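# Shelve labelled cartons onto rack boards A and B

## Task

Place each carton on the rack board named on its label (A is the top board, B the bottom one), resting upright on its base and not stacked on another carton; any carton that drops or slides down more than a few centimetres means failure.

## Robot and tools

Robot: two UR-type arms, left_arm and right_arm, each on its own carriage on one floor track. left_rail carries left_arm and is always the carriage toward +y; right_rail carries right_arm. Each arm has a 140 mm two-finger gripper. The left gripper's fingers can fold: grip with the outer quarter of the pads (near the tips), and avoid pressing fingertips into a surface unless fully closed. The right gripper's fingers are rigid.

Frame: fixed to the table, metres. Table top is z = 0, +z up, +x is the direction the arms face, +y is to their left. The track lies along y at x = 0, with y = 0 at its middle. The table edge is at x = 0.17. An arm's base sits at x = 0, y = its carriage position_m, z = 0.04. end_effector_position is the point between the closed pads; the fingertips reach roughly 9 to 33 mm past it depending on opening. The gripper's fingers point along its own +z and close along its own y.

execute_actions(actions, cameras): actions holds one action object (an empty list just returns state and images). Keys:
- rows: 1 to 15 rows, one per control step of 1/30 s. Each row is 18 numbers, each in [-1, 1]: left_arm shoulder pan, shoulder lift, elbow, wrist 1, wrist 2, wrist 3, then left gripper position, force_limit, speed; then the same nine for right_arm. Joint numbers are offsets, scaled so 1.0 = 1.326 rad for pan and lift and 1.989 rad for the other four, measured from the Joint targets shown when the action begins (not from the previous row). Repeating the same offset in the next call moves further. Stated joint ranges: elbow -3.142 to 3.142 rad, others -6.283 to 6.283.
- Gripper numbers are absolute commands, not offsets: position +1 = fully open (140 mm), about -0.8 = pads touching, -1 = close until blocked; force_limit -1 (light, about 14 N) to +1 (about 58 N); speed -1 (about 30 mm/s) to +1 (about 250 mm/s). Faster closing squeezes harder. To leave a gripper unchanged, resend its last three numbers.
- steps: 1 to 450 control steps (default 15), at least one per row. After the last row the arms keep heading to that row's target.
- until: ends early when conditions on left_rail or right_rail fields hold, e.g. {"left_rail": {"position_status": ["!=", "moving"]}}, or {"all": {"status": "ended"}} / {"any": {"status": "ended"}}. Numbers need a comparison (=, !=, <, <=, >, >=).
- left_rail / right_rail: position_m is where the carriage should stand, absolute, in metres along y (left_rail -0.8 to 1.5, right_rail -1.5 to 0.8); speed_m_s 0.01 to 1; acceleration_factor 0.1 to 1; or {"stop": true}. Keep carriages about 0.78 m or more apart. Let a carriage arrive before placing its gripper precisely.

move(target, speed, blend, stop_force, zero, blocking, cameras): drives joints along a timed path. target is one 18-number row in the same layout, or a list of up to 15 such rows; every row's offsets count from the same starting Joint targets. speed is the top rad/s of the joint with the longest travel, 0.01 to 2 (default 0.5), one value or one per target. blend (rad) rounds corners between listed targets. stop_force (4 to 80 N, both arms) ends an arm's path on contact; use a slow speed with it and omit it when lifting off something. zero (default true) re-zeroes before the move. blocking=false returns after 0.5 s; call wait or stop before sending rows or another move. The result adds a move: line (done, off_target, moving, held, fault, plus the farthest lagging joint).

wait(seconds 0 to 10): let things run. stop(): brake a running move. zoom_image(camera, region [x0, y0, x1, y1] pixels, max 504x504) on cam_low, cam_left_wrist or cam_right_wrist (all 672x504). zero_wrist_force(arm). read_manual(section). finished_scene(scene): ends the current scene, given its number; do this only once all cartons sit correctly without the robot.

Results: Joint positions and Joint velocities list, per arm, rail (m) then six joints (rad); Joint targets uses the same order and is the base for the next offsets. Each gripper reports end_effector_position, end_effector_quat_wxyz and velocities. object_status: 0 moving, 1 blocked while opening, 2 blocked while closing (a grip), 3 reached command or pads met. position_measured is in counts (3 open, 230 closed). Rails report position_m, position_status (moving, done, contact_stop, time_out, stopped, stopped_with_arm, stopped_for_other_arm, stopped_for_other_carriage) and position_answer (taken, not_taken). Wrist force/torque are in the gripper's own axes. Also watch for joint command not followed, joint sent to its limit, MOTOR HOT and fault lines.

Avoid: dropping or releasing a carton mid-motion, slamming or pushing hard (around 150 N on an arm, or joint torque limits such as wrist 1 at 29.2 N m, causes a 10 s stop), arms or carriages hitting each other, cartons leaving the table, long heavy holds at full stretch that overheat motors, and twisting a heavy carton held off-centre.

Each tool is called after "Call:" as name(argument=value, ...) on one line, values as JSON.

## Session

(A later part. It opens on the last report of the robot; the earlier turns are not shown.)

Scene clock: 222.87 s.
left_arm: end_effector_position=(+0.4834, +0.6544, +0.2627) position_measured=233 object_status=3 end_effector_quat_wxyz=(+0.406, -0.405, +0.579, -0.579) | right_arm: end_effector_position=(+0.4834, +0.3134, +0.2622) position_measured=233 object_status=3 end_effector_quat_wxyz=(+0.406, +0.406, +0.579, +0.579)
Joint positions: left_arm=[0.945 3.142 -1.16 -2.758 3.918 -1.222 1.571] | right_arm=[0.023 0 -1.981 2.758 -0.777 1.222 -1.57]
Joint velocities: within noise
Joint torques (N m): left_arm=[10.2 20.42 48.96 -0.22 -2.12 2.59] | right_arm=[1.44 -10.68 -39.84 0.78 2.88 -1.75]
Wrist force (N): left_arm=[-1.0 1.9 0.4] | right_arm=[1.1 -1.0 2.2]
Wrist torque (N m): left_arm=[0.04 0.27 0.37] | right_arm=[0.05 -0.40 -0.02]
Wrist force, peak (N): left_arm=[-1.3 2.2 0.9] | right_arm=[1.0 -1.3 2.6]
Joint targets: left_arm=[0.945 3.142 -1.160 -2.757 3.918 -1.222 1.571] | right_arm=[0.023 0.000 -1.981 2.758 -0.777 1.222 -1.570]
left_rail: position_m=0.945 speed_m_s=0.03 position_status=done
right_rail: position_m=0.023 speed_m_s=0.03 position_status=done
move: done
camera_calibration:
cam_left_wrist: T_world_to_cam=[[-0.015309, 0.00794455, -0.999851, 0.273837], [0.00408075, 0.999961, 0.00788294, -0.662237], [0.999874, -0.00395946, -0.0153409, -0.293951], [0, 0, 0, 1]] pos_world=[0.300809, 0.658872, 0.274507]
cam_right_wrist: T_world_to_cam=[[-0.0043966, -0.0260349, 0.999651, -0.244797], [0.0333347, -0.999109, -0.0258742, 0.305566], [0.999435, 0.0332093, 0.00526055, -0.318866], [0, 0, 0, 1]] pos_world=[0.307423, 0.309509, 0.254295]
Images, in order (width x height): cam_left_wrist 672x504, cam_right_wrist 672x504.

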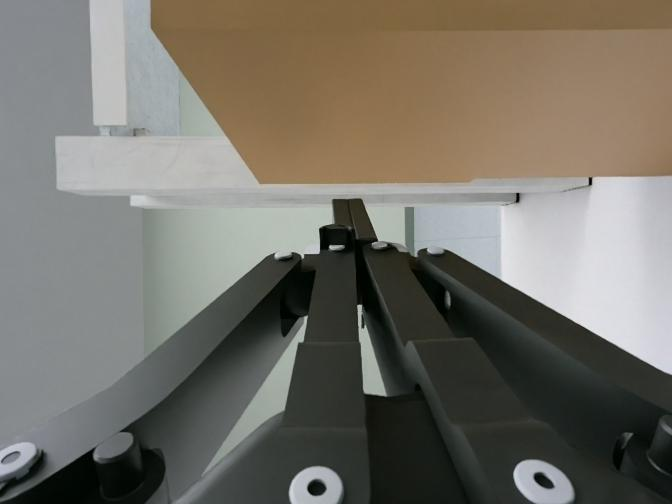

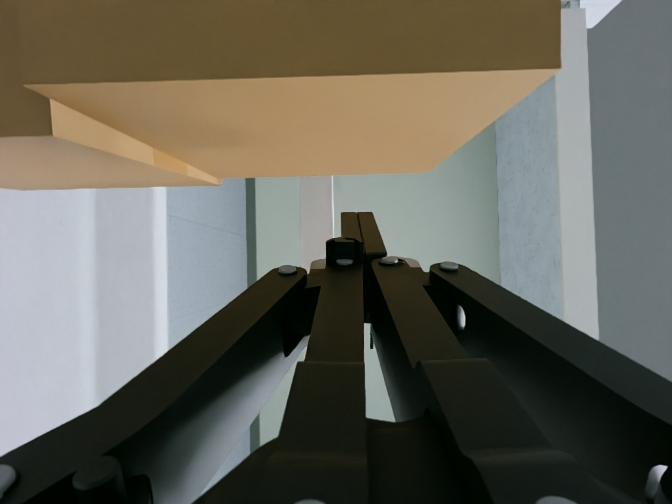

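Call:
move(target=[0,-0.0252,0.0068,0.0099,0,0,-1,0,0,0,0.0573,-0.0168,-0.0215,0,0,-1,0,0], speed=0.2, cameras=[])

Call:
execute_actions(actions=[{"left_rail":{"position_m":0.927,"speed_m_s":0.03},"right_rail":{"position_m":0.054,"speed_m_s":0.03},"steps":90,"until":{"all":{"status":"ended"}}}], cameras=[])

Call:
execute_actions(actions=[{"left_rail":{"position_m":0.924,"speed_m_s":0.015},"right_rail":{"position_m":0.057,"speed_m_s":0.015},"steps":90,"until":{"all":{"status":"ended"}}}], cameras=["cam_left_wrist","cam_right_wrist"])

Scene clock: 236.77 s.
left_arm: end_effector_position=(+0.4942, +0.6544, +0.2625) position_measured=233 object_status=3 end_effector_quat_wxyz=(+0.406, -0.405, +0.579, -0.579) | right_arm: end_effector_position=(+0.5093, +0.3134, +0.2622) position_measured=233 object_status=3 end_effector_quat_wxyz=(+0.406, +0.406, +0.579, +0.579)
Joint positions: left_arm=[0.945 3.142 -1.193 -2.744 3.938 -1.222 1.571] | right_arm=[0.023 0 -1.905 2.724 -0.819 1.222 -1.57]
Joint velocities: within noise
Joint torques (N m): left_arm=[9.55 -15.35 49.42 6.65 -1.9 2.25] | right_arm=[8.62 9.34 -39.29 -7.26 3.04 -1.82]
Wrist force (N): left_arm=[-0.8 2.0 0.1] | right_arm=[1.3 -0.9 1.7]
Wrist torque (N m): left_arm=[0.08 0.23 0.37] | right_arm=[0.01 -0.46 0.01]
Wrist force, peak (N): left_arm=[-1.3 1.9 0.4] | right_arm=[1.2 -0.9 2.6]
Joint targets: left_arm=[0.945 3.142 -1.193 -2.744 3.938 -1.222 1.571] | right_arm=[0.023 0.000 -1.905 2.724 -0.819 1.222 -1.570]
left_rail: position_m=0.945 speed_m_s=0.03 position_status=done
right_rail: position_m=0.023 speed_m_s=0.03 position_status=done
move: done
No camera images: "cameras" was empty.

Scene clock: 238.23 s.
left_arm: end_effector_position=(+0.4942, +0.6364, +0.2625) position_measured=233 object_status=3 end_effector_quat_wxyz=(+0.406, -0.405, +0.579, -0.579) | right_arm: end_effector_position=(+0.5094, +0.3444, +0.2622) position_measured=233 object_status=3 end_effector_quat_wxyz=(+0.406, +0.406, +0.579, +0.579)
Joint positions: left_arm=[0.927 3.142 -1.193 -2.744 3.938 -1.222 1.571] | right_arm=[0.054 0 -1.905 2.724 -0.819 1.222 -1.57]
Joint velocities: within noise
Joint torques (N m): left_arm=[11.58 -18.53 45.43 5.4 -1.95 2.04] | right_arm=[8.72 9.33 -36.35 -6.34 2.89 -1.48]
Wrist force (N): left_arm=[-0.9 1.6 0.5] | right_arm=[1.3 -0.7 2.0]
Wrist torque (N m): left_arm=[-0.01 0.23 0.37] | right_arm=[0.05 -0.44 0.01]
Wrist force, peak (N): left_arm=[-1.8 1.9 0.0] | right_arm=[1.3 -0.9 2.3]
Joint targets: left_arm=[0.927 3.142 -1.193 -2.744 3.938 -1.222 1.571] | right_arm=[0.054 0.000 -1.905 2.724 -0.819 1.222 -1.570]
Tool commands: left_gripper/position=-1.0 left_gripper/force_limit=+0.0 left_gripper/speed=+0.0 right_gripper/position=-1.0 right_gripper/force_limit=+0.0 right_gripper/speed=+0.0
left_rail: position_m=0.927 speed_m_s=0.03 position_status=done
right_rail: position_m=0.054 speed_m_s=0.03 position_status=done
No camera images: "cameras" was empty.

Scene clock: 238.77 s.
left_arm: end_effector_position=(+0.4942, +0.6334, +0.2625) position_measured=233 object_status=3 end_effector_quat_wxyz=(+0.406, -0.405, +0.579, -0.579) | right_arm: end_effector_position=(+0.5094, +0.3474, +0.2622) position_measured=233 object_status=3 end_effector_quat_wxyz=(+0.406, +0.406, +0.579, +0.579)
Joint positions: left_arm=[0.924 3.142 -1.193 -2.744 3.938 -1.222 1.571] | right_arm=[0.057 0 -1.905 2.724 -0.819 1.222 -1.57]
Joint velocities: within noise
Joint torques (N m): left_arm=[8.35 -17.38 45.57 5.55 -1.8 2.23] | right_arm=[7.76 8.24 -34.3 -5.99 2.98 -1.53]
Wrist force (N): left_arm=[-1.1 1.6 0.0] | right_arm=[1.5 -0.9 1.7]
Wrist torque (N m): left_arm=[-0.02 0.29 0.38] | right_arm=[0.04 -0.49 0.01]
Wrist force, peak (N): left_arm=[-1.0 2.1 0.2] | right_arm=[1.8 -0.7 2.2]
Joint targets: left_arm=[0.924 3.142 -1.193 -2.744 3.938 -1.222 1.571] | right_arm=[0.057 0.000 -1.905 2.724 -0.819 1.222 -1.570]
Tool commands: left_gripper/position=-1.0 left_gripper/force_limit=+0.0 left_gripper/speed=+0.0 right_gripper/position=-1.0 right_gripper/force_limit=+0.0 right_gripper/speed=+0.0
left_rail: position_m=0.924 speed_m_s=0.01 position_status=done
right_rail: position_m=0.057 speed_m_s=0.01 position_status=done
camera_calibration:
cam_left_wrist: T_world_to_cam=[[-0.0154767, 0.00794448, -0.999849, 0.27408], [0.00408225, 0.999961, 0.00788219, -0.641257], [0.999872, -0.00395964, -0.0155085, -0.304824], [0, 0, 0, 1]] pos_world=[0.311645, 0.637847, 0.274366]
cam_right_wrist: T_world_to_cam=[[-0.00462508, -0.0260349, 0.99965, -0.243753], [0.033352, -0.999109, -0.0258665, 0.338682], [0.999433, 0.0332207, 0.00548927, -0.345997], [0, 0, 0, 1]] pos_world=[0.333377, 0.343528, 0.254327]
Images, in order (width x height): cam_left_wrist 672x504, cam_right_wrist 672x504.

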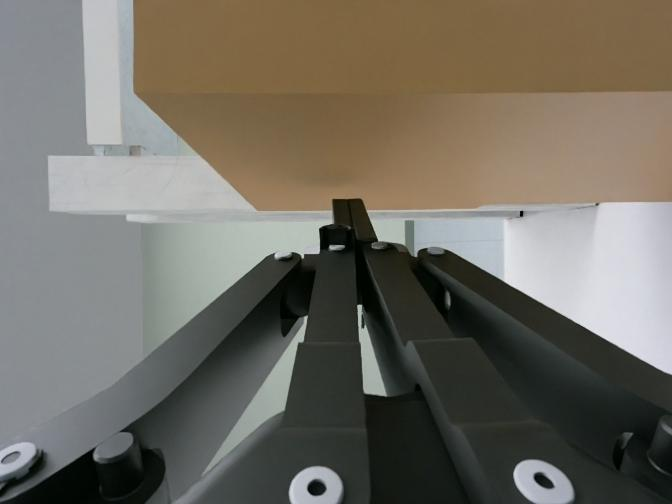

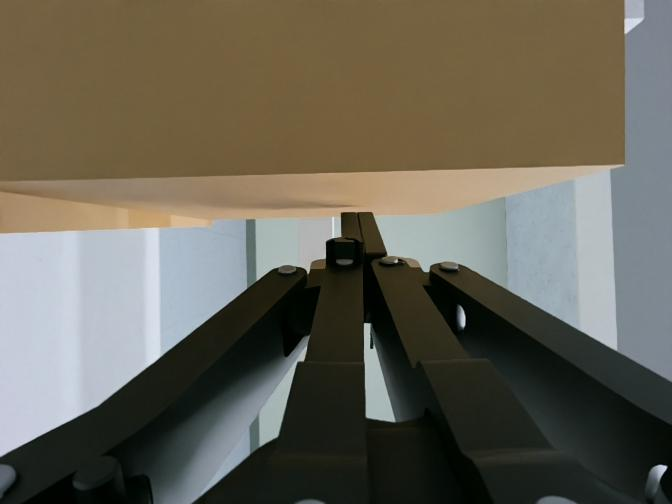

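Call:
execute_actions(actions=[{"left_rail":{"position_m":0.920,"speed_m_s":0.015},"right_rail":{"position_m":0.06,"speed_m_s":0.015},"steps":90,"until":{"all":{"status":"ended"}}}], cameras=[])

Call:
execute_actions(actions=[{"left_rail":{"position_m":0.917,"speed_m_s":0.01},"steps":90,"until":{"all":{"status":"ended"}}}], cameras=[])

Scene clock: 244.17 s.
left_arm: end_effector_position=(+0.4942, +0.6294, +0.2625) position_measured=233 object_status=3 end_effector_quat_wxyz=(+0.406, -0.405, +0.579, -0.579) | right_arm: end_effector_position=(+0.5094, +0.3504, +0.2622) position_measured=233 object_status=3 end_effector_quat_wxyz=(+0.406, +0.406, +0.579, +0.579)
Joint positions: left_arm=[0.92 3.142 -1.193 -2.744 3.938 -1.222 1.571] | right_arm=[0.06 0 -1.905 2.724 -0.819 1.222 -1.57]
Joint velocities: within noise
Joint torques (N m): left_arm=[11.37 -15.96 37.51 3.6 -2.08 2.28] | right_arm=[2.79 8.44 -29.06 -4.24 2.46 -1.36]
Wrist force (N): left_arm=[-1.0 1.6 0.2] | right_arm=[-2.2 -0.1 -1.1]
Wrist torque (N m): left_arm=[-0.01 0.26 0.37] | right_arm=[0.03 -0.46 0.01]
Wrist force, peak (N): left_arm=[-1.6 1.7 0.1] | right_arm=[1.4 -1.1 2.0]
Joint targets: left_arm=[0.920 3.142 -1.193 -2.744 3.938 -1.222 1.571] | right_arm=[0.060 0.000 -1.905 2.724 -0.819 1.222 -1.570]
Tool commands: left_gripper/position=-1.0 left_gripper/force_limit=+0.0 left_gripper/speed=+0.0 right_gripper/position=-1.0 right_gripper/force_limit=+0.0 right_gripper/speed=+0.0
left_rail: position_m=0.920 speed_m_s=0.01 position_status=done
right_rail: position_m=0.060 speed_m_s=0.01 position_status=done
No camera images: "cameras" was empty.

Scene clock: 244.77 s.
left_arm: end_effector_position=(+0.4942, +0.6264, +0.2625) position_measured=233 object_status=3 end_effector_quat_wxyz=(+0.406, -0.405, +0.579, -0.579) | right_arm: end_effector_position=(+0.5094, +0.3504, +0.2622) position_measured=233 object_status=3 end_effector_quat_wxyz=(+0.406, +0.406, +0.579, +0.579)
Joint positions: left_arm=[0.917 3.142 -1.193 -2.744 3.938 -1.222 1.571] | right_arm=[0.06 0 -1.905 2.724 -0.819 1.222 -1.57]
Joint velocities: within noise
Joint torques (N m): left_arm=[11 -16.45 38.96 3.44 -1.64 2.45] | right_arm=[3.63 7.62 -28.11 -3.68 1.46 -1.4]
Wrist force (N): left_arm=[-1.0 1.8 0.5] | right_arm=[-2.4 -0.4 -1.6]
Wrist torque (N m): left_arm=[0.03 0.27 0.38] | right_arm=[0.07 -0.48 0.02]
Wrist force, peak (N): left_arm=[-1.0 2.0 0.3] | right_arm=[-2.3 -0.9 -1.9]
Joint targets: left_arm=[0.917 3.142 -1.193 -2.744 3.938 -1.222 1.571] | right_arm=[0.060 0.000 -1.905 2.724 -0.819 1.222 -1.570]
Tool commands: left_gripper/position=-1.0 left_gripper/force_limit=+0.0 left_gripper/speed=+0.0 right_gripper/position=-1.0 right_gripper/force_limit=+0.0 right_gripper/speed=+0.0
left_rail: position_m=0.917 speed_m_s=0.01 position_status=done
right_rail: position_m=0.060 speed_m_s=0.01 position_status=done
No camera images: "cameras" was empty.

Call:
execute_actions(actions=[{"left_rail":{"position_m":0.913,"speed_m_s":0.01},"steps":90,"until":{"all":{"status":"ended"}}}], cameras=[])

Call:
execute_actions(actions=[{"left_rail":{"position_m":0.911,"speed_m_s":0.01},"right_rail":{"position_m":0.061,"speed_m_s":0.01},"steps":90,"until":{"all":{"status":"ended"}}}], cameras=[])

Scene clock: 253.70 s.
left_arm: end_effector_position=(+0.4943, +0.6225, +0.2625) position_measured=233 object_status=3 end_effector_quat_wxyz=(+0.406, -0.405, +0.579, -0.579) | right_arm: end_effector_position=(+0.5094, +0.3504, +0.2622) position_measured=233 object_status=3 end_effector_quat_wxyz=(+0.406, +0.406, +0.579, +0.579)
Joint positions: left_arm=[0.913 3.142 -1.193 -2.744 3.938 -1.222 1.571] | right_arm=[0.06 0 -1.905 2.724 -0.819 1.222 -1.57]
Joint velocities: within noise
Joint torques (N m): left_arm=[-4.37 -17.19 31.64 1.62 6.48 2.43] | right_arm=[-0.42 7.85 -24.59 -1.47 -4.34 -1.35]
Wrist force (N): left_arm=[-25.2 0.5 -11.5] | right_arm=[-17.4 -0.8 -4.0]
Wrist torque (N m): left_arm=[0.06 -0.56 0.36] | right_arm=[0.02 -0.92 0.01]
Wrist force, peak (N): left_arm=[-25.2 0.5 -11.5] | right_arm=[-17.5 -1.0 -4.2]
Joint targets: left_arm=[0.913 3.142 -1.193 -2.744 3.938 -1.222 1.571] | right_arm=[0.060 0.000 -1.905 2.724 -0.819 1.222 -1.570]
Tool commands: left_gripper/position=-1.0 left_gripper/force_limit=+0.0 left_gripper/speed=+0.0 right_gripper/position=-1.0 right_gripper/force_limit=+0.0 right_gripper/speed=+0.0
left_rail: position_m=0.913 speed_m_s=0.01 position_status=done
right_rail: position_m=0.060 speed_m_s=0.01 position_status=done
No camera images: "cameras" was empty.

Scene clock: 254.20 s.
left_arm: end_effector_position=(+0.4943, +0.6205, +0.2625) position_measured=233 object_status=3 end_effector_quat_wxyz=(+0.406, -0.405, +0.579, -0.579) | right_arm: end_effector_position=(+0.5094, +0.3513, +0.2622) position_measured=233 object_status=3 end_effector_quat_wxyz=(+0.406, +0.406, +0.579, +0.579)
Joint positions: left_arm=[0.911 3.142 -1.193 -2.744 3.938 -1.222 1.571] | right_arm=[0.061 0 -1.905 2.724 -0.819 1.222 -1.57]
Joint velocities: within noise
Joint torques (N m): left_arm=[-16.01 -17.08 31.71 1.71 13.3 2.15] | right_arm=[8.69 7.9 -24.13 -1.71 -6.1 -1.41]
Wrist force (N): left_arm=[-43.2 -1.1 -18.8] | right_arm=[-38.0 0.2 -11.1]
Wrist torque (N m): left_arm=[0.08 -1.17 0.35] | right_arm=[-0.01 -1.34 0.02]
Wrist force, peak (N): left_arm=[-43.2 -1.1 -18.8] | right_arm=[-38.0 0.2 -11.1]
Joint targets: left_arm=[0.911 3.142 -1.193 -2.744 3.938 -1.222 1.571] | right_arm=[0.061 0.000 -1.905 2.724 -0.819 1.222 -1.570]
Tool commands: left_gripper/position=-1.0 left_gripper/force_limit=+0.0 left_gripper/speed=+0.0 right_gripper/position=-1.0 right_gripper/force_limit=+0.0 right_gripper/speed=+0.0
left_rail: position_m=0.911 speed_m_s=0.01 position_status=done
right_rail: position_m=0.061 speed_m_s=0.01 position_status=done
No camera images: "cameras" was empty.

Call:
execute_actions(actions=[{"left_rail":{"position_m":0.9104,"speed_m_s":0.01},"right_rail":{"position_m":0.0618,"speed_m_s":0.01},"steps":90,"until":{"all":{"status":"ended"}}}], cameras=[])

Call:
move(target=[0,0.0757,0.0240,-0.0745,0,0,-1,0,0,0,-0.0747,-0.0230,0.0728,0,0,-1,0,0], speed=0.08, cameras=["cam_left_wrist","cam_right_wrist"])

Scene clock: 266.23 s.
left_arm: end_effector_position=(+0.4942, +0.6198, +0.2625) position_measured=233 object_status=3 end_effector_quat_wxyz=(+0.406, -0.405, +0.579, -0.579) | right_arm: end_effector_position=(+0.5094, +0.3522, +0.2622) position_measured=233 object_status=3 end_effector_quat_wxyz=(+0.406, +0.406, +0.579, +0.579)
Joint positions: left_arm=[0.91 3.142 -1.193 -2.744 3.938 -1.222 1.571] | right_arm=[0.062 0 -1.905 2.724 -0.819 1.222 -1.57]
Joint velocities: within noise
Joint torques (N m): left_arm=[-37.51 -16.18 29.44 0.75 23.28 2.25] | right_arm=[30.5 7.12 -24 -0.26 -21.94 -1.44]
Wrist force (N): left_arm=[-51.9 -1.6 -22.5] | right_arm=[-50.2 0.8 -15.6]
Wrist torque (N m): left_arm=[0.03 -1.44 0.34] | right_arm=[0.00 -1.61 0.03]
Wrist force, peak (N): left_arm=[-51.9 -1.6 -22.5] | right_arm=[-50.2 0.8 -15.6]
Joint targets: left_arm=[0.910 3.142 -1.193 -2.744 3.938 -1.222 1.571] | right_arm=[0.062 0.000 -1.905 2.724 -0.819 1.222 -1.570]
Tool commands: left_gripper/position=-1.0 left_gripper/force_limit=+0.0 left_gripper/speed=+0.0 right_gripper/position=-1.0 right_gripper/force_limit=+0.0 right_gripper/speed=+0.0
left_rail: position_m=0.910 speed_m_s=0.01 position_status=done
right_rail: position_m=0.062 speed_m_s=0.01 position_status=done
No camera images: "cameras" was empty.

Scene clock: 268.50 s.
left_arm: end_effector_position=(+0.4942, +0.6198, +0.3004) position_measured=233 object_status=3 end_effector_quat_wxyz=(+0.406, -0.405, +0.579, -0.579) | right_arm: end_effector_position=(+0.5093, +0.3522, +0.3001) position_measured=233 object_status=3 end_effector_quat_wxyz=(+0.406, +0.406, +0.579, +0.579)
Joint positions: left_arm=[0.91 3.142 -1.093 -2.696 3.79 -1.222 1.571] | right_arm=[0.062 0 -2.004 2.679 -0.675 1.222 -1.57]
Joint velocities: within noise
Joint torques (N m): left_arm=[-36.74 25.73 64.64 2.88 22.35 1.8] | right_arm=[31.97 -15.66 -47.18 -0.19 -26.88 -1.35]
Wrist force (N): left_arm=[-50.4 11.2 -20.9] | right_arm=[-51.7 -8.2 -11.9]
Wrist torque (N m): left_arm=[-0.24 -1.45 0.51] | right_arm=[0.23 -1.72 -0.10]
Wrist force, peak (N): left_arm=[-52.0 -1.0 -22.4] | right_arm=[-51.9 -8.8 -11.7]
Joint targets: left_arm=[0.910 3.142 -1.093 -2.696 3.790 -1.222 1.571] | right_arm=[0.062 0.000 -2.004 2.679 -0.675 1.222 -1.570]
left_rail: position_m=0.910 speed_m_s=0.01 position_status=done
right_rail: position_m=0.062 speed_m_s=0.01 position_status=done
move: done
camera_calibration:
cam_left_wrist: T_world_to_cam=[[-0.0155613, 0.00794661, -0.999847, 0.312128], [0.00408311, 0.999961, 0.00788397, -0.627957], [0.999871, -0.0039598, -0.0155931, -0.304175], [0, 0, 0, 1]] pos_world=[0.311557, 0.624247, 0.312288]
cam_right_wrist: T_world_to_cam=[[-0.0046048, -0.0260351, 0.99965, -0.281522], [0.0333504, -0.999109, -0.0258674, 0.344451], [0.999433, 0.0332196, 0.00546898, -0.346267], [0, 0, 0, 1]] pos_world=[0.333287, 0.348317, 0.292227]
Images, in order (width x height): cam_left_wrist 672x504, cam_right_wrist 672x504.

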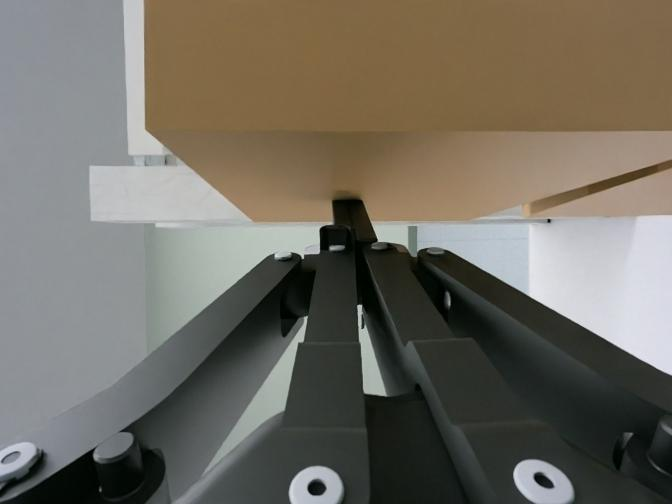

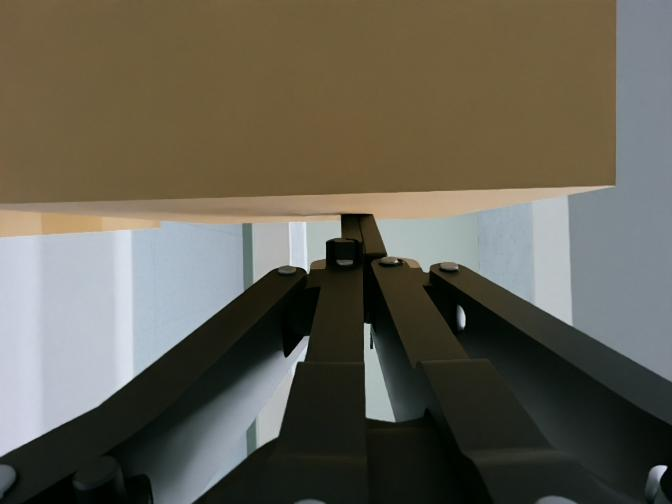

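Call:
move(target=[0,-0.0757,-0.0240,0.0745,0,0,-1,0,0,0,0.0747,0.0230,-0.0728,0,0,-1,0,0], speed=0.06, cameras=[])

Call:
execute_actions(actions=[{"left_rail":{"position_m":0.916,"speed_m_s":0.01},"right_rail":{"position_m":0.056,"speed_m_s":0.01},"steps":90,"until":{"all":{"status":"ended"}}}], cameras=[])

Call:
execute_actions(actions=[{"left_rail":{"position_m":0.96,"speed_m_s":0.1},"right_rail":{"position_m":0.02,"speed_m_s":0.1},"steps":90,"until":{"all":{"status":"ended"}}}], cameras=["cam_right_wrist","cam_left_wrist"])

Scene clock: 309.00 s.
left_arm: end_effector_position=(+0.4943, +0.6198, +0.2626) position_measured=233 object_status=3 end_effector_quat_wxyz=(+0.406, -0.405, +0.579, -0.580) | right_arm: end_effector_position=(+0.5094, +0.3522, +0.2623) position_measured=233 object_status=3 end_effector_quat_wxyz=(+0.406, +0.406, +0.579, +0.579)
Joint positions: left_arm=[0.91 3.142 -1.193 -2.744 3.938 -1.222 1.571] | right_arm=[0.062 0 -1.905 2.724 -0.819 1.222 -1.57]
Joint velocities: within noise
Joint torques (N m): left_arm=[-37.7 -16.8 27.63 6.56 22.78 -0.14] | right_arm=[30.26 7.26 -20.47 -7.4 -26.83 -1.46]
Wrist force (N): left_arm=[-49.6 0.7 -19.2] | right_arm=[-52.1 -1.5 -10.1]
Wrist torque (N m): left_arm=[0.01 -1.39 0.38] | right_arm=[0.10 -1.80 -0.01]
Wrist force, peak (N): left_arm=[-50.8 11.4 -20.8] | right_arm=[-52.0 -8.8 -11.9]
Joint targets: left_arm=[0.910 3.142 -1.193 -2.744 3.938 -1.222 1.571] | right_arm=[0.062 0.000 -1.905 2.724 -0.819 1.222 -1.570]
left_rail: position_m=0.910 speed_m_s=0.01 position_status=done
right_rail: position_m=0.062 speed_m_s=0.01 position_status=done
move: done
No camera images: "cameras" was empty.

Scene clock: 309.90 s.
left_arm: end_effector_position=(+0.4942, +0.6253, +0.2625) position_measured=233 object_status=3 end_effector_quat_wxyz=(+0.406, -0.405, +0.579, -0.579) | right_arm: end_effector_position=(+0.5093, +0.3465, +0.2622) position_measured=233 object_status=3 end_effector_quat_wxyz=(+0.406, +0.406, +0.579, +0.579)
Joint positions: left_arm=[0.916 3.141 -1.193 -2.744 3.938 -1.222 1.571] | right_arm=[0.056 0 -1.905 2.724 -0.819 1.222 -1.57]
Joint velocities: within noise
Joint torques (N m): left_arm=[3.07 -16.17 28.91 3.87 -1.94 -0.38] | right_arm=[-4.87 8.95 -25.51 -4.81 2.95 -1.31]
Wrist force (N): left_arm=[-0.8 1.6 0.1] | right_arm=[-2.7 -0.3 1.9]
Wrist torque (N m): left_arm=[-0.01 0.22 0.38] | right_arm=[0.16 0.45 0.01]
Wrist force, peak (N): left_arm=[-49.2 0.8 -19.3] | right_arm=[-52.2 -1.2 -10.1]
Joint targets: left_arm=[0.916 3.142 -1.193 -2.744 3.938 -1.222 1.571] | right_arm=[0.056 0.000 -1.905 2.724 -0.819 1.222 -1.570]
Tool commands: left_gripper/position=-1.0 left_gripper/force_limit=+0.0 left_gripper/speed=+0.0 right_gripper/position=-1.0 right_gripper/force_limit=+0.0 right_gripper/speed=+0.0
left_rail: position_m=0.916 speed_m_s=0.01 position_status=done
right_rail: position_m=0.056 speed_m_s=0.01 position_status=done
No camera images: "cameras" was empty.

Scene clock: 311.27 s.
left_arm: end_effector_position=(+0.4942, +0.6693, +0.2625) position_measured=233 object_status=3 end_effector_quat_wxyz=(+0.406, -0.405, +0.579, -0.579) | right_arm: end_effector_position=(+0.5094, +0.3104, +0.2622) position_measured=233 object_status=3 end_effector_quat_wxyz=(+0.406, +0.406, +0.579, +0.579)
Joint positions: left_arm=[0.96 3.142 -1.193 -2.744 3.938 -1.222 1.571] | right_arm=[0.02 0 -1.905 2.724 -0.819 1.222 -1.57]
Joint velocities: within noise
Joint torques (N m): left_arm=[11.33 -13.72 35.07 0.67 -2.03 -0.83] | right_arm=[-14.18 9.62 -38.13 -1.77 2.99 -1.34]
Wrist force (N): left_arm=[-1.0 1.6 0.1] | right_arm=[-2.8 -0.4 2.1]
Wrist torque (N m): left_arm=[-0.03 0.27 0.37] | right_arm=[0.13 0.47 0.01]
Wrist force, peak (N): left_arm=[-1.5 1.9 -0.2] | right_arm=[-3.5 -0.3 1.9]
Joint targets: left_arm=[0.960 3.142 -1.193 -2.744 3.938 -1.222 1.571] | right_arm=[0.020 0.000 -1.905 2.724 -0.819 1.222 -1.570]
Tool commands: left_gripper/position=-1.0 left_gripper/force_limit=+0.0 left_gripper/speed=+0.0 right_gripper/position=-1.0 right_gripper/force_limit=+0.0 right_gripper/speed=+0.0
left_rail: position_m=0.960 speed_m_s=0.10 position_status=done
right_rail: position_m=0.020 speed_m_s=0.10 position_status=done
camera_calibration:
cam_left_wrist: T_world_to_cam=[[-0.0155056, 0.00794665, -0.999848, 0.273788], [0.0040824, 0.999961, 0.00788423, -0.677239], [0.999871, -0.00395953, -0.0155375, -0.304662], [0, 0, 0, 1]] pos_world=[0.311633, 0.67383, 0.274352]
cam_right_wrist: T_world_to_cam=[[-0.00460357, -0.0260349, 0.99965, -0.244706], [0.0333483, -0.999109, -0.0258672, 0.301712], [0.999433, 0.0332176, 0.00546768, -0.344744], [0, 0, 0, 1]] pos_world=[0.33336, 0.306524, 0.25431]
Images, in order (width x height): cam_left_wrist 672x504, cam_right_wrist 672x504.

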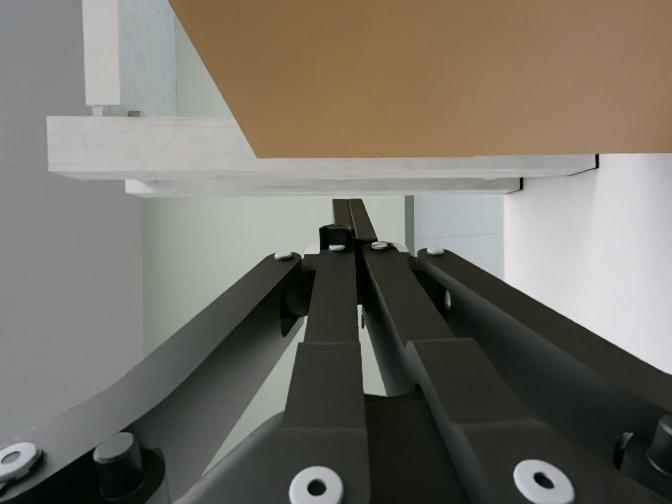

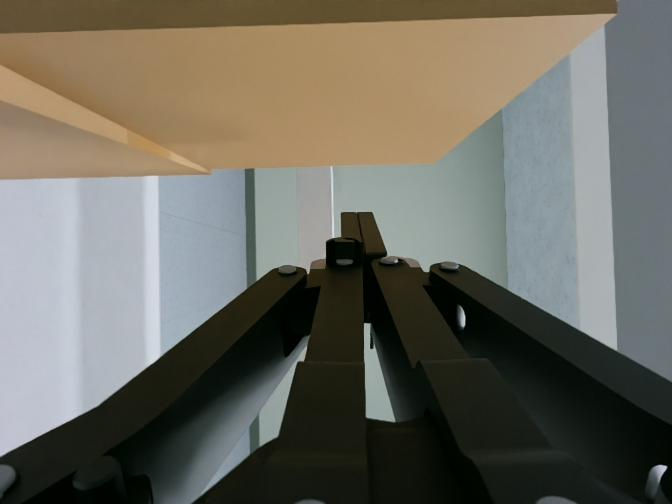

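Call:
move(target=[[0,0.1014,0.0178,-0.0854,0,0,-1,0,0,0,-0.1336,-0.0079,0.0969,0,0,-1,0,0],[0,0.2606,0.1735,-0.3472,0.1316,0,-1,0,0,0,-0.2928,-0.1635,0.3587,-0.1316,0,-1,0,0]], speed=0.4, blend=0.03, cameras=[])

Call:
execute_actions(actions=[{"left_rail":{"position_m":0.53,"speed_m_s":0.25,"acceleration_factor":0.4},"right_rail":{"position_m":-0.56,"speed_m_s":0.25,"acceleration_factor":0.4},"steps":150,"until":{"all":{"status":"ended"}}}], cameras=["cam_right_wrist","cam_left_wrist"])

Scene clock: 332.20 s.
left_arm: end_effector_position=(+0.4420, +0.5906, +0.5005) position_measured=233 object_status=3 end_effector_quat_wxyz=(+0.327, -0.326, +0.627, -0.627) | right_arm: end_effector_position=(+0.4424, +0.3892, +0.5002) position_measured=233 object_status=3 end_effector_quat_wxyz=(+0.327, +0.327, +0.627, +0.627)
Joint positions: left_arm=[0.96 3.142 -0.848 -2.399 3.248 -0.96 1.571] | right_arm=[0.02 0 -2.293 2.399 -0.106 0.961 -1.57]
Joint velocities: within noise
Joint torques (N m): left_arm=[9.53 11.16 62.81 0.14 2.32 -1.14] | right_arm=[-8.53 -0.93 -52.52 0.53 -2.71 -1.42]
Wrist force (N): left_arm=[-0.7 1.5 0.4] | right_arm=[-2.8 -0.2 1.5]
Wrist torque (N m): left_arm=[-0.05 0.19 0.37] | right_arm=[0.15 0.48 0.03]
Wrist force, peak (N): left_arm=[-1.1 2.4 -0.1] | right_arm=[-3.0 -1.0 2.9]
Joint targets: left_arm=[0.960 3.142 -0.847 -2.399 3.247 -0.960 1.571] | right_arm=[0.020 0.000 -2.293 2.399 -0.106 0.961 -1.570]
left_rail: position_m=0.960 speed_m_s=0.10 position_status=done
right_rail: position_m=0.020 speed_m_s=0.10 position_status=done
move: done
No camera images: "cameras" was empty.

Scene clock: 335.70 s.
left_arm: end_effector_position=(+0.4420, +0.1605, +0.5006) position_measured=233 object_status=3 end_effector_quat_wxyz=(+0.327, -0.326, +0.627, -0.627) | right_arm: end_effector_position=(+0.4423, -0.1907, +0.5002) position_measured=233 object_status=3 end_effector_quat_wxyz=(+0.327, +0.327, +0.627, +0.627) end_effector_velocity=(+0.000, -0.001, +0.000) end_effector_angular_velocity=(-0.001, -0.001, -0.001)
Joint positions: left_arm=[0.53 3.142 -0.847 -2.399 3.247 -0.96 1.571] | right_arm=[-0.56 0 -2.293 2.399 -0.106 0.961 -1.57]
Joint velocities: left_arm=[within noise] | right_arm=[-0.001 0 0 0 0 0.001 -0.002]
Joint torques (N m): left_arm=[10.77 8.98 56.91 0.92 1.81 -1.05] | right_arm=[-2.39 1.32 -45.94 -0.03 -2.72 -1.35]
Wrist force (N): left_arm=[-0.8 1.4 0.1] | right_arm=[-2.6 -0.4 1.3]
Wrist torque (N m): left_arm=[-0.06 0.21 0.37] | right_arm=[0.10 0.44 0.03]
Wrist force, peak (N): left_arm=[-1.6 1.7 -0.5] | right_arm=[-3.1 -0.6 1.3]
Joint targets: left_arm=[0.530 3.142 -0.847 -2.399 3.247 -0.960 1.571] | right_arm=[-0.560 0.000 -2.293 2.399 -0.106 0.961 -1.570]
Tool commands: left_gripper/position=-1.0 left_gripper/force_limit=+0.0 left_gripper/speed=+0.0 right_gripper/position=-1.0 right_gripper/force_limit=+0.0 right_gripper/speed=+0.0
left_rail: position_m=0.530 speed_m_s=0.25 position_status=done
right_rail: position_m=-0.560 speed_m_s=0.25 position_status=done
camera_calibration:
cam_left_wrist: T_world_to_cam=[[-0.0128009, 0.0119254, -0.999847, 0.5133], [0.262664, 0.964853, 0.00814519, -0.278909], [0.964803, -0.262519, -0.0154834, -0.193778], [0, 0, 0, 1]] pos_world=[0.266787, 0.212114, 0.512493]
cam_right_wrist: T_world_to_cam=[[0.00226152, -0.0262379, 0.999653, -0.49908], [0.29071, -0.956464, -0.025762, -0.296301], [0.956808, 0.290668, 0.00546457, -0.194444], [0, 0, 0, 1]] pos_world=[0.273312, -0.239978, 0.492336]
Images, in order (width x height): cam_left_wrist 672x504, cam_right_wrist 672x504.

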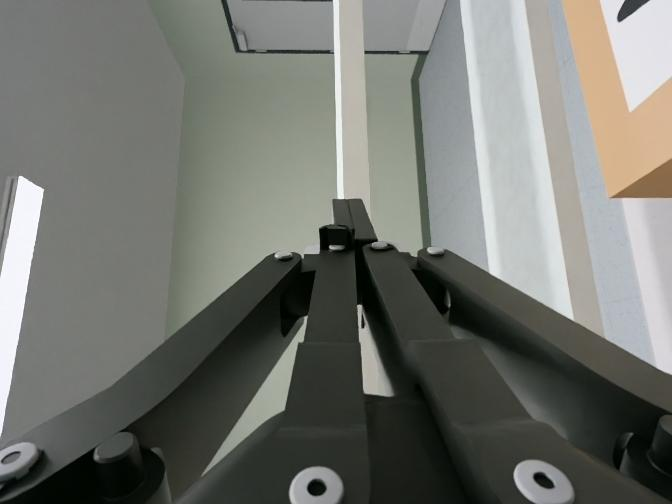

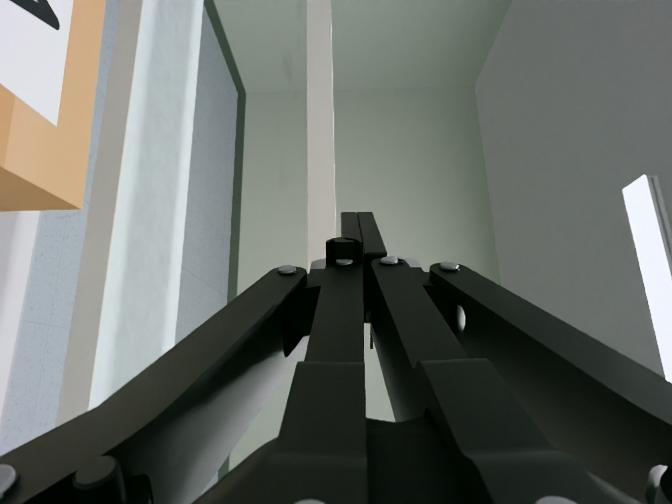

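Call:
execute_actions(actions=[{"left_rail":{"position_m":0.555,"speed_m_s":0.25},"right_rail":{"position_m":-0.575,"speed_m_s":0.25},"steps":150,"until":{"all":{"status":"ended"}}}], cameras=[])

Call:
move(target=[[0,-0.1593,-0.1557,0.2618,0,0,-1,0,0,0,0.1593,0.1557,-0.2618,0,0,-1,0,0],[0,-0.4143,-0.2143,0.4904,0,0,-1,0,0,0,0.4143,0.2143,-0.4904,0,0,-1,0,0],[0,-0.6568,-0.2346,0.6725,0,0,-1,0,0,0,0.6568,0.2346,-0.6725,0,0,-1,0,0],[0,-0.8685,-0.2440,0.8230,0,0,-1,0,0,0,0.8685,0.2440,-0.8230,0,0,-1,0,0]], speed=0.3, blend=0.03, cameras=["cam_left_wrist","cam_right_wrist"])

Scene clock: 352.20 s.
left_arm: end_effector_position=(+0.4420, +0.1855, +0.5006) position_measured=233 object_status=3 end_effector_quat_wxyz=(+0.327, -0.326, +0.627, -0.627) | right_arm: end_effector_position=(+0.4423, -0.2057, +0.5002) position_measured=233 object_status=3 end_effector_quat_wxyz=(+0.327, +0.327, +0.627, +0.627)
Joint positions: left_arm=[0.555 3.142 -0.847 -2.399 3.247 -0.96 1.571] | right_arm=[-0.575 0 -2.293 2.399 -0.106 0.961 -1.57]
Joint velocities: within noise
Joint torques (N m): left_arm=[8.23 7.88 50.33 2.26 1.06 -1.34] | right_arm=[6.87 1.57 -39.62 -1.51 -2.31 -1.39]
Wrist force (N): left_arm=[-0.8 1.5 0.4] | right_arm=[-2.6 -0.3 1.2]
Wrist torque (N m): left_arm=[-0.02 0.18 0.37] | right_arm=[0.10 0.44 0.04]
Wrist force, peak (N): left_arm=[-1.6 1.5 -0.1] | right_arm=[-3.1 -0.3 1.3]
Joint targets: left_arm=[0.555 3.142 -0.847 -2.399 3.247 -0.960 1.571] | right_arm=[-0.575 0.000 -2.293 2.399 -0.106 0.961 -1.570]
Tool commands: left_gripper/position=-1.0 left_gripper/force_limit=+0.0 left_gripper/speed=+0.0 right_gripper/position=-1.0 right_gripper/force_limit=+0.0 right_gripper/speed=+0.0
left_rail: position_m=0.555 speed_m_s=0.25 position_status=done
right_rail: position_m=-0.575 speed_m_s=0.25 position_status=done
No camera images: "cameras" was empty.

Scene clock: 358.20 s.
left_arm: end_effector_position=(+0.4364, +0.1855, +0.0953) position_measured=233 object_status=3 end_effector_quat_wxyz=(+0.327, -0.326, +0.627, -0.627) | right_arm: end_effector_position=(+0.4364, -0.2057, +0.0951) position_measured=233 object_status=3 end_effector_quat_wxyz=(+0.327, +0.327, +0.627, +0.627)
Joint positions: left_arm=[0.555 3.142 -1.999 -2.884 4.884 -0.96 1.571] | right_arm=[-0.575 0 -1.142 2.884 -1.743 0.961 -1.57]
Joint velocities: within noise
Joint torques (N m): left_arm=[9.81 14.32 -14.62 6.2 -0.24 -1.11] | right_arm=[10.43 -19.79 13.32 -6.72 -2.01 -1.43]
Wrist force (N): left_arm=[-1.0 1.3 0.2] | right_arm=[-2.8 -0.3 1.9]
Wrist torque (N m): left_arm=[-0.08 0.24 0.36] | right_arm=[0.14 0.43 0.02]
Wrist force, peak (N): left_arm=[-1.1 2.0 0.5] | right_arm=[-3.2 -0.7 2.4]
Joint targets: left_arm=[0.555 3.142 -1.999 -2.884 4.884 -0.960 1.571] | right_arm=[-0.575 0.000 -1.142 2.884 -1.743 0.961 -1.570]
left_rail: position_m=0.555 speed_m_s=0.25 position_status=done
right_rail: position_m=-0.575 speed_m_s=0.25 position_status=done
move: done
camera_calibration:
cam_left_wrist: T_world_to_cam=[[-0.0127886, 0.0119253, -0.999847, 0.107681], [0.262664, 0.964853, 0.00814831, -0.298271], [0.964803, -0.262519, -0.0154715, -0.188106], [0, 0, 0, 1]] pos_world=[0.261207, 0.237122, 0.107185]
cam_right_wrist: T_world_to_cam=[[0.00224952, -0.0262381, 0.999653, -0.0944295], [0.290715, -0.956463, -0.0257587, -0.319409], [0.956807, 0.290672, 0.00547622, -0.182163], [0, 0, 0, 1]] pos_world=[0.267364, -0.255031, 0.0871667]
Images, in order (width x height): cam_left_wrist 672x504, cam_right_wrist 672x504.

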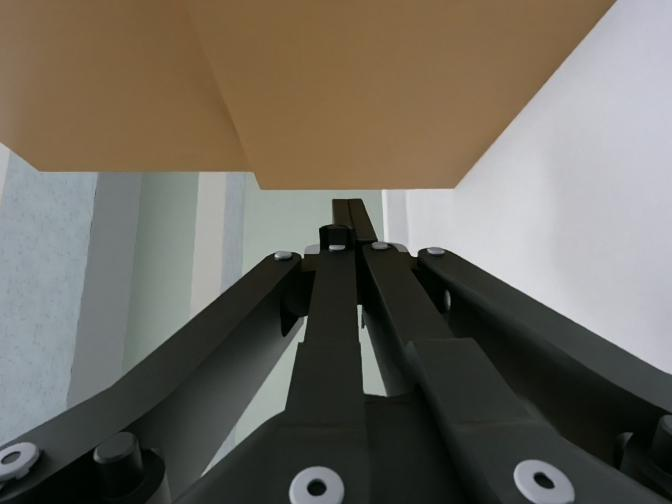

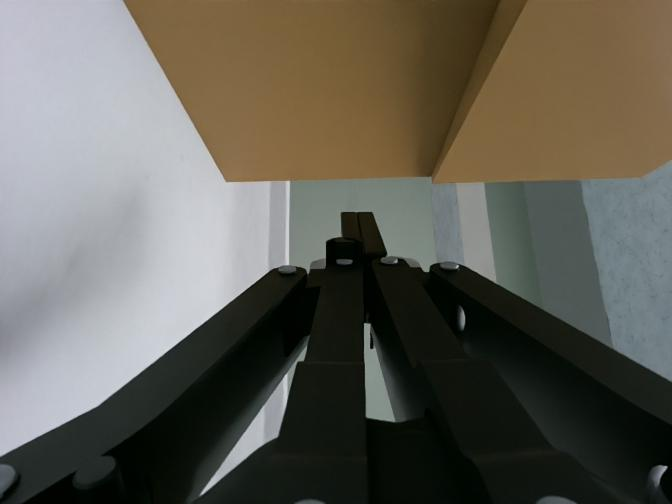

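Call:
move(target=[0,0.6172,0.0462,-0.4577,0,0,-1,0,0,0,-0.5982,-0.0514,0.4502,0,0,-1,0,0], speed=0.4, cameras=["cam_left_wrist","cam_right_wrist"])

Scene clock: 386.70 s.
left_arm: end_effector_position=(+0.4313, +0.1855, +0.2455) position_measured=233 object_status=3 end_effector_quat_wxyz=(+0.327, -0.326, +0.627, -0.627) | right_arm: end_effector_position=(+0.4394, -0.2057, +0.2451) position_measured=233 object_status=3 end_effector_quat_wxyz=(+0.327, +0.327, +0.627, +0.627)
Joint positions: left_arm=[0.555 3.142 -1.181 -2.792 3.974 -0.96 1.571] | right_arm=[-0.575 0 -1.935 2.782 -0.848 0.961 -1.57]
Joint velocities: within noise
Joint torques (N m): left_arm=[10.22 21.48 46.64 -0.45 -1.09 -1.19] | right_arm=[8.41 -15.35 -38.23 1.33 -1.4 -1.08]
Wrist force (N): left_arm=[-0.8 1.5 0.3] | right_arm=[-2.6 -0.7 1.4]
Wrist torque (N m): left_arm=[-0.02 0.21 0.38] | right_arm=[0.05 0.44 0.04]
Wrist force, peak (N): left_arm=[-1.2 1.8 0.5] | right_arm=[-3.5 -0.2 2.1]
Joint targets: left_arm=[0.555 3.142 -1.181 -2.792 3.974 -0.960 1.571] | right_arm=[-0.575 0.000 -1.935 2.782 -0.847 0.961 -1.570]
left_rail: position_m=0.555 speed_m_s=0.25 position_status=done
right_rail: position_m=-0.575 speed_m_s=0.25 position_status=done
move: done
camera_calibration:
cam_left_wrist: T_world_to_cam=[[-0.0128945, 0.0119254, -0.999846, 0.257764], [0.262664, 0.964853, 0.00812057, -0.298133], [0.964801, -0.262519, -0.0155737, -0.180784], [0, 0, 0, 1]] pos_world=[0.256053, 0.237122, 0.25733]
cam_right_wrist: T_world_to_cam=[[0.00228535, -0.026238, 0.999653, -0.244464], [0.290714, -0.956463, -0.025769, -0.316416], [0.956807, 0.290672, 0.0054419, -0.185857], [0, 0, 0, 1]] pos_world=[0.270375, -0.255032, 0.237237]
Images, in order (width x height): cam_left_wrist 672x504, cam_right_wrist 672x504.

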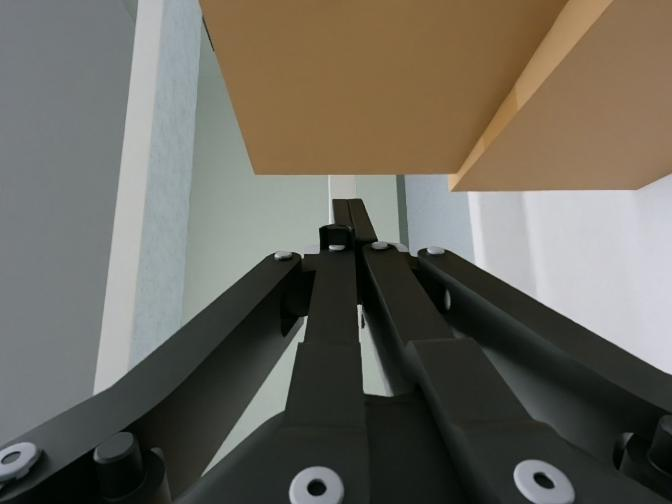

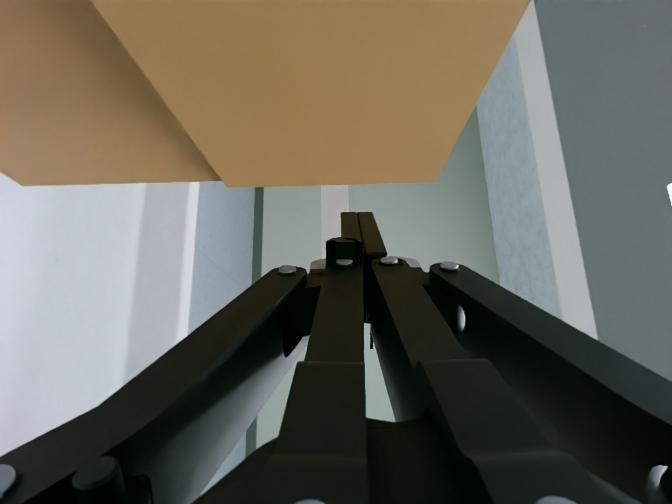

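Call:
execute_actions(actions=[{"left_rail":{"position_m":0.503,"speed_m_s":0.05,"acceleration_factor":0.2},"right_rail":{"position_m":-0.530,"speed_m_s":0.05,"acceleration_factor":0.2},"steps":90,"until":{"all":{"status":"ended"}}}], cameras=["cam_left_wrist","cam_right_wrist"])

Scene clock: 409.70 s.
left_arm: end_effector_position=(+0.4313, +0.1336, +0.2455) position_measured=233 object_status=3 end_effector_quat_wxyz=(+0.327, -0.326, +0.627, -0.627) | right_arm: end_effector_position=(+0.4394, -0.1607, +0.2452) position_measured=233 object_status=3 end_effector_quat_wxyz=(+0.327, +0.327, +0.627, +0.627)
Joint positions: left_arm=[0.503 3.142 -1.181 -2.792 3.974 -0.96 1.571] | right_arm=[-0.53 0 -1.935 2.782 -0.847 0.961 -1.57]
Joint velocities: within noise
Joint torques (N m): left_arm=[7.25 21.01 39.81 0.49 -1.75 -0.89] | right_arm=[9.64 -11.31 -29.85 0.14 -1.24 -1.43]
Wrist force (N): left_arm=[-0.8 1.8 0.4] | right_arm=[-2.5 -0.4 1.6]
Wrist torque (N m): left_arm=[0.03 0.22 0.38] | right_arm=[0.14 0.42 0.04]
Wrist force, peak (N): left_arm=[-1.2 1.9 0.2] | right_arm=[-3.4 -0.4 1.7]
Joint targets: left_arm=[0.503 3.142 -1.181 -2.792 3.974 -0.960 1.571] | right_arm=[-0.530 0.000 -1.935 2.782 -0.847 0.961 -1.570]
Tool commands: left_gripper/position=-1.0 left_gripper/force_limit=+0.0 left_gripper/speed=+0.0 right_gripper/position=-1.0 right_gripper/force_limit=+0.0 right_gripper/speed=+0.0
left_rail: position_m=0.503 speed_m_s=0.05 position_status=done
right_rail: position_m=-0.530 speed_m_s=0.05 position_status=done
camera_calibration:
cam_left_wrist: T_world_to_cam=[[-0.012867, 0.0119254, -0.999846, 0.258415], [0.262662, 0.964854, 0.0081278, -0.247992], [0.964802, -0.262517, -0.0155471, -0.19442], [0, 0, 0, 1]] pos_world=[0.25604, 0.185156, 0.257368]
cam_right_wrist: T_world_to_cam=[[0.00226021, -0.026238, 0.999653, -0.243316], [0.290714, -0.956463, -0.0257617, -0.273377], [0.956807, 0.290672, 0.00546596, -0.198932], [0, 0, 0, 1]] pos_world=[0.270364, -0.210035, 0.237276]
Images, in order (width x height): cam_left_wrist 672x504, cam_right_wrist 672x504.

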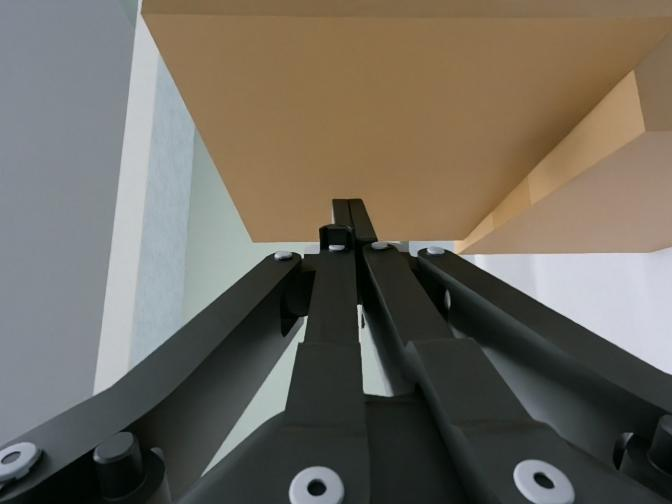

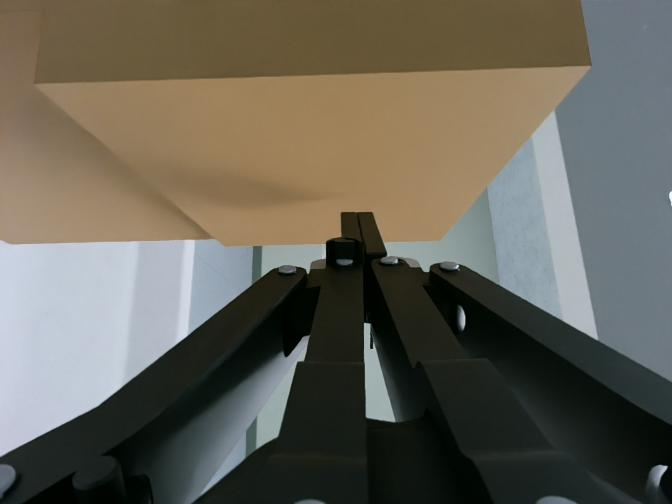

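Call:
execute_actions(actions=[{"left_rail":{"position_m":0.497,"speed_m_s":0.02},"right_rail":{"position_m":-0.525,"speed_m_s":0.02},"steps":90,"until":{"all":{"status":"ended"}}}], cameras=[])

Call:
execute_actions(actions=[{"left_rail":{"position_m":0.494,"speed_m_s":0.01},"right_rail":{"position_m":-0.522,"speed_m_s":0.01},"steps":90,"until":{"all":{"status":"ended"}}}], cameras=[])

Scene clock: 417.00 s.
left_arm: end_effector_position=(+0.4313, +0.1276, +0.2455) position_measured=233 object_status=3 end_effector_quat_wxyz=(+0.327, -0.326, +0.627, -0.627) | right_arm: end_effector_position=(+0.4394, -0.1557, +0.2452) position_measured=233 object_status=3 end_effector_quat_wxyz=(+0.327, +0.327, +0.627, +0.627)
Joint positions: left_arm=[0.497 3.142 -1.181 -2.792 3.974 -0.96 1.571] | right_arm=[-0.525 0 -1.935 2.782 -0.847 0.961 -1.57]
Joint velocities: within noise
Joint torques (N m): left_arm=[7.81 20.1 31.29 1.44 -1.48 -1.25] | right_arm=[8.02 -10.44 -22.68 -0.86 -0.87 -1.31]
Wrist force (N): left_arm=[-1.1 1.4 0.4] | right_arm=[-2.9 -0.7 2.0]
Wrist torque (N m): left_arm=[-0.07 0.29 0.37] | right_arm=[0.06 0.49 0.04]
Wrist force, peak (N): left_arm=[-1.1 1.9 0.4] | right_arm=[-2.8 -0.7 2.2]
Joint targets: left_arm=[0.497 3.142 -1.181 -2.792 3.974 -0.960 1.571] | right_arm=[-0.525 0.000 -1.935 2.782 -0.847 0.961 -1.570]
Tool commands: left_gripper/position=-1.0 left_gripper/force_limit=+0.0 left_gripper/speed=+0.0 right_gripper/position=-1.0 right_gripper/force_limit=+0.0 right_gripper/speed=+0.0
left_rail: position_m=0.497 speed_m_s=0.02 position_status=done
right_rail: position_m=-0.525 speed_m_s=0.02 position_status=done
No camera images: "cameras" was empty.

Scene clock: 417.60 s.
left_arm: end_effector_position=(+0.4313, +0.1246, +0.2455) position_measured=233 object_status=3 end_effector_quat_wxyz=(+0.327, -0.326, +0.627, -0.627) | right_arm: end_effector_position=(+0.4394, -0.1528, +0.2452) position_measured=233 object_status=3 end_effector_quat_wxyz=(+0.327, +0.327, +0.627, +0.627)
Joint positions: left_arm=[0.494 3.142 -1.181 -2.792 3.974 -0.96 1.571] | right_arm=[-0.522 0 -1.935 2.782 -0.847 0.961 -1.57]
Joint velocities: within noise
Joint torques (N m): left_arm=[6.32 17.27 30.39 1.39 2.37 -1.39] | right_arm=[7.47 -11.53 -22.07 -0.97 -0.94 -1.37]
Wrist force (N): left_arm=[-14.5 -2.2 -13.0] | right_arm=[-12.2 1.3 -6.8]
Wrist torque (N m): left_arm=[0.08 -0.08 0.33] | right_arm=[0.04 0.21 0.05]
Wrist force, peak (N): left_arm=[-14.5 -2.2 -13.0] | right_arm=[-12.7 0.6 -6.8]
Joint targets: left_arm=[0.494 3.142 -1.181 -2.792 3.974 -0.960 1.571] | right_arm=[-0.522 0.000 -1.935 2.782 -0.847 0.961 -1.570]
Tool commands: left_gripper/position=-1.0 left_gripper/force_limit=+0.0 left_gripper/speed=+0.0 right_gripper/position=-1.0 right_gripper/force_limit=+0.0 right_gripper/speed=+0.0
left_rail: position_m=0.494 speed_m_s=0.01 position_status=done
right_rail: position_m=-0.522 speed_m_s=0.01 position_status=done
No camera images: "cameras" was empty.

Call:
execute_actions(actions=[{"left_rail":{"position_m":0.4924,"speed_m_s":0.01},"right_rail":{"position_m":-0.5204,"speed_m_s":0.01},"steps":90,"until":{"all":{"status":"ended"}}}], cameras=[])

Scene clock: 422.70 s.
left_arm: end_effector_position=(+0.4313, +0.1230, +0.2455) position_measured=233 object_status=3 end_effector_quat_wxyz=(+0.327, -0.326, +0.627, -0.627) | right_arm: end_effector_position=(+0.4394, -0.1512, +0.2452) position_measured=233 object_status=3 end_effector_quat_wxyz=(+0.327, +0.327, +0.627, +0.627)
Joint positions: left_arm=[0.492 3.142 -1.181 -2.792 3.974 -0.96 1.571] | right_arm=[-0.52 0 -1.935 2.782 -0.847 0.961 -1.57]
Joint velocities: within noise
Joint torques (N m): left_arm=[-8.86 14.77 25.59 2.03 8.47 -1.08] | right_arm=[7.64 -9.26 -22.17 -1.64 -6.84 -1.39]
Wrist force (N): left_arm=[-32.7 -6.0 -29.6] | right_arm=[-35.2 4.0 -23.7]
Wrist torque (N m): left_arm=[0.12 -0.65 0.28] | right_arm=[-0.03 -0.12 0.09]
Wrist force, peak (N): left_arm=[-32.7 -6.0 -29.6] | right_arm=[-35.2 4.0 -23.7]
Joint targets: left_arm=[0.492 3.142 -1.181 -2.792 3.974 -0.960 1.571] | right_arm=[-0.520 0.000 -1.935 2.782 -0.847 0.961 -1.570]
Tool commands: left_gripper/position=-1.0 left_gripper/force_limit=+0.0 left_gripper/speed=+0.0 right_gripper/position=-1.0 right_gripper/force_limit=+0.0 right_gripper/speed=+0.0
left_rail: position_m=0.492 speed_m_s=0.01 position_status=done
right_rail: position_m=-0.520 speed_m_s=0.01 position_status=done
No camera images: "cameras" was empty.


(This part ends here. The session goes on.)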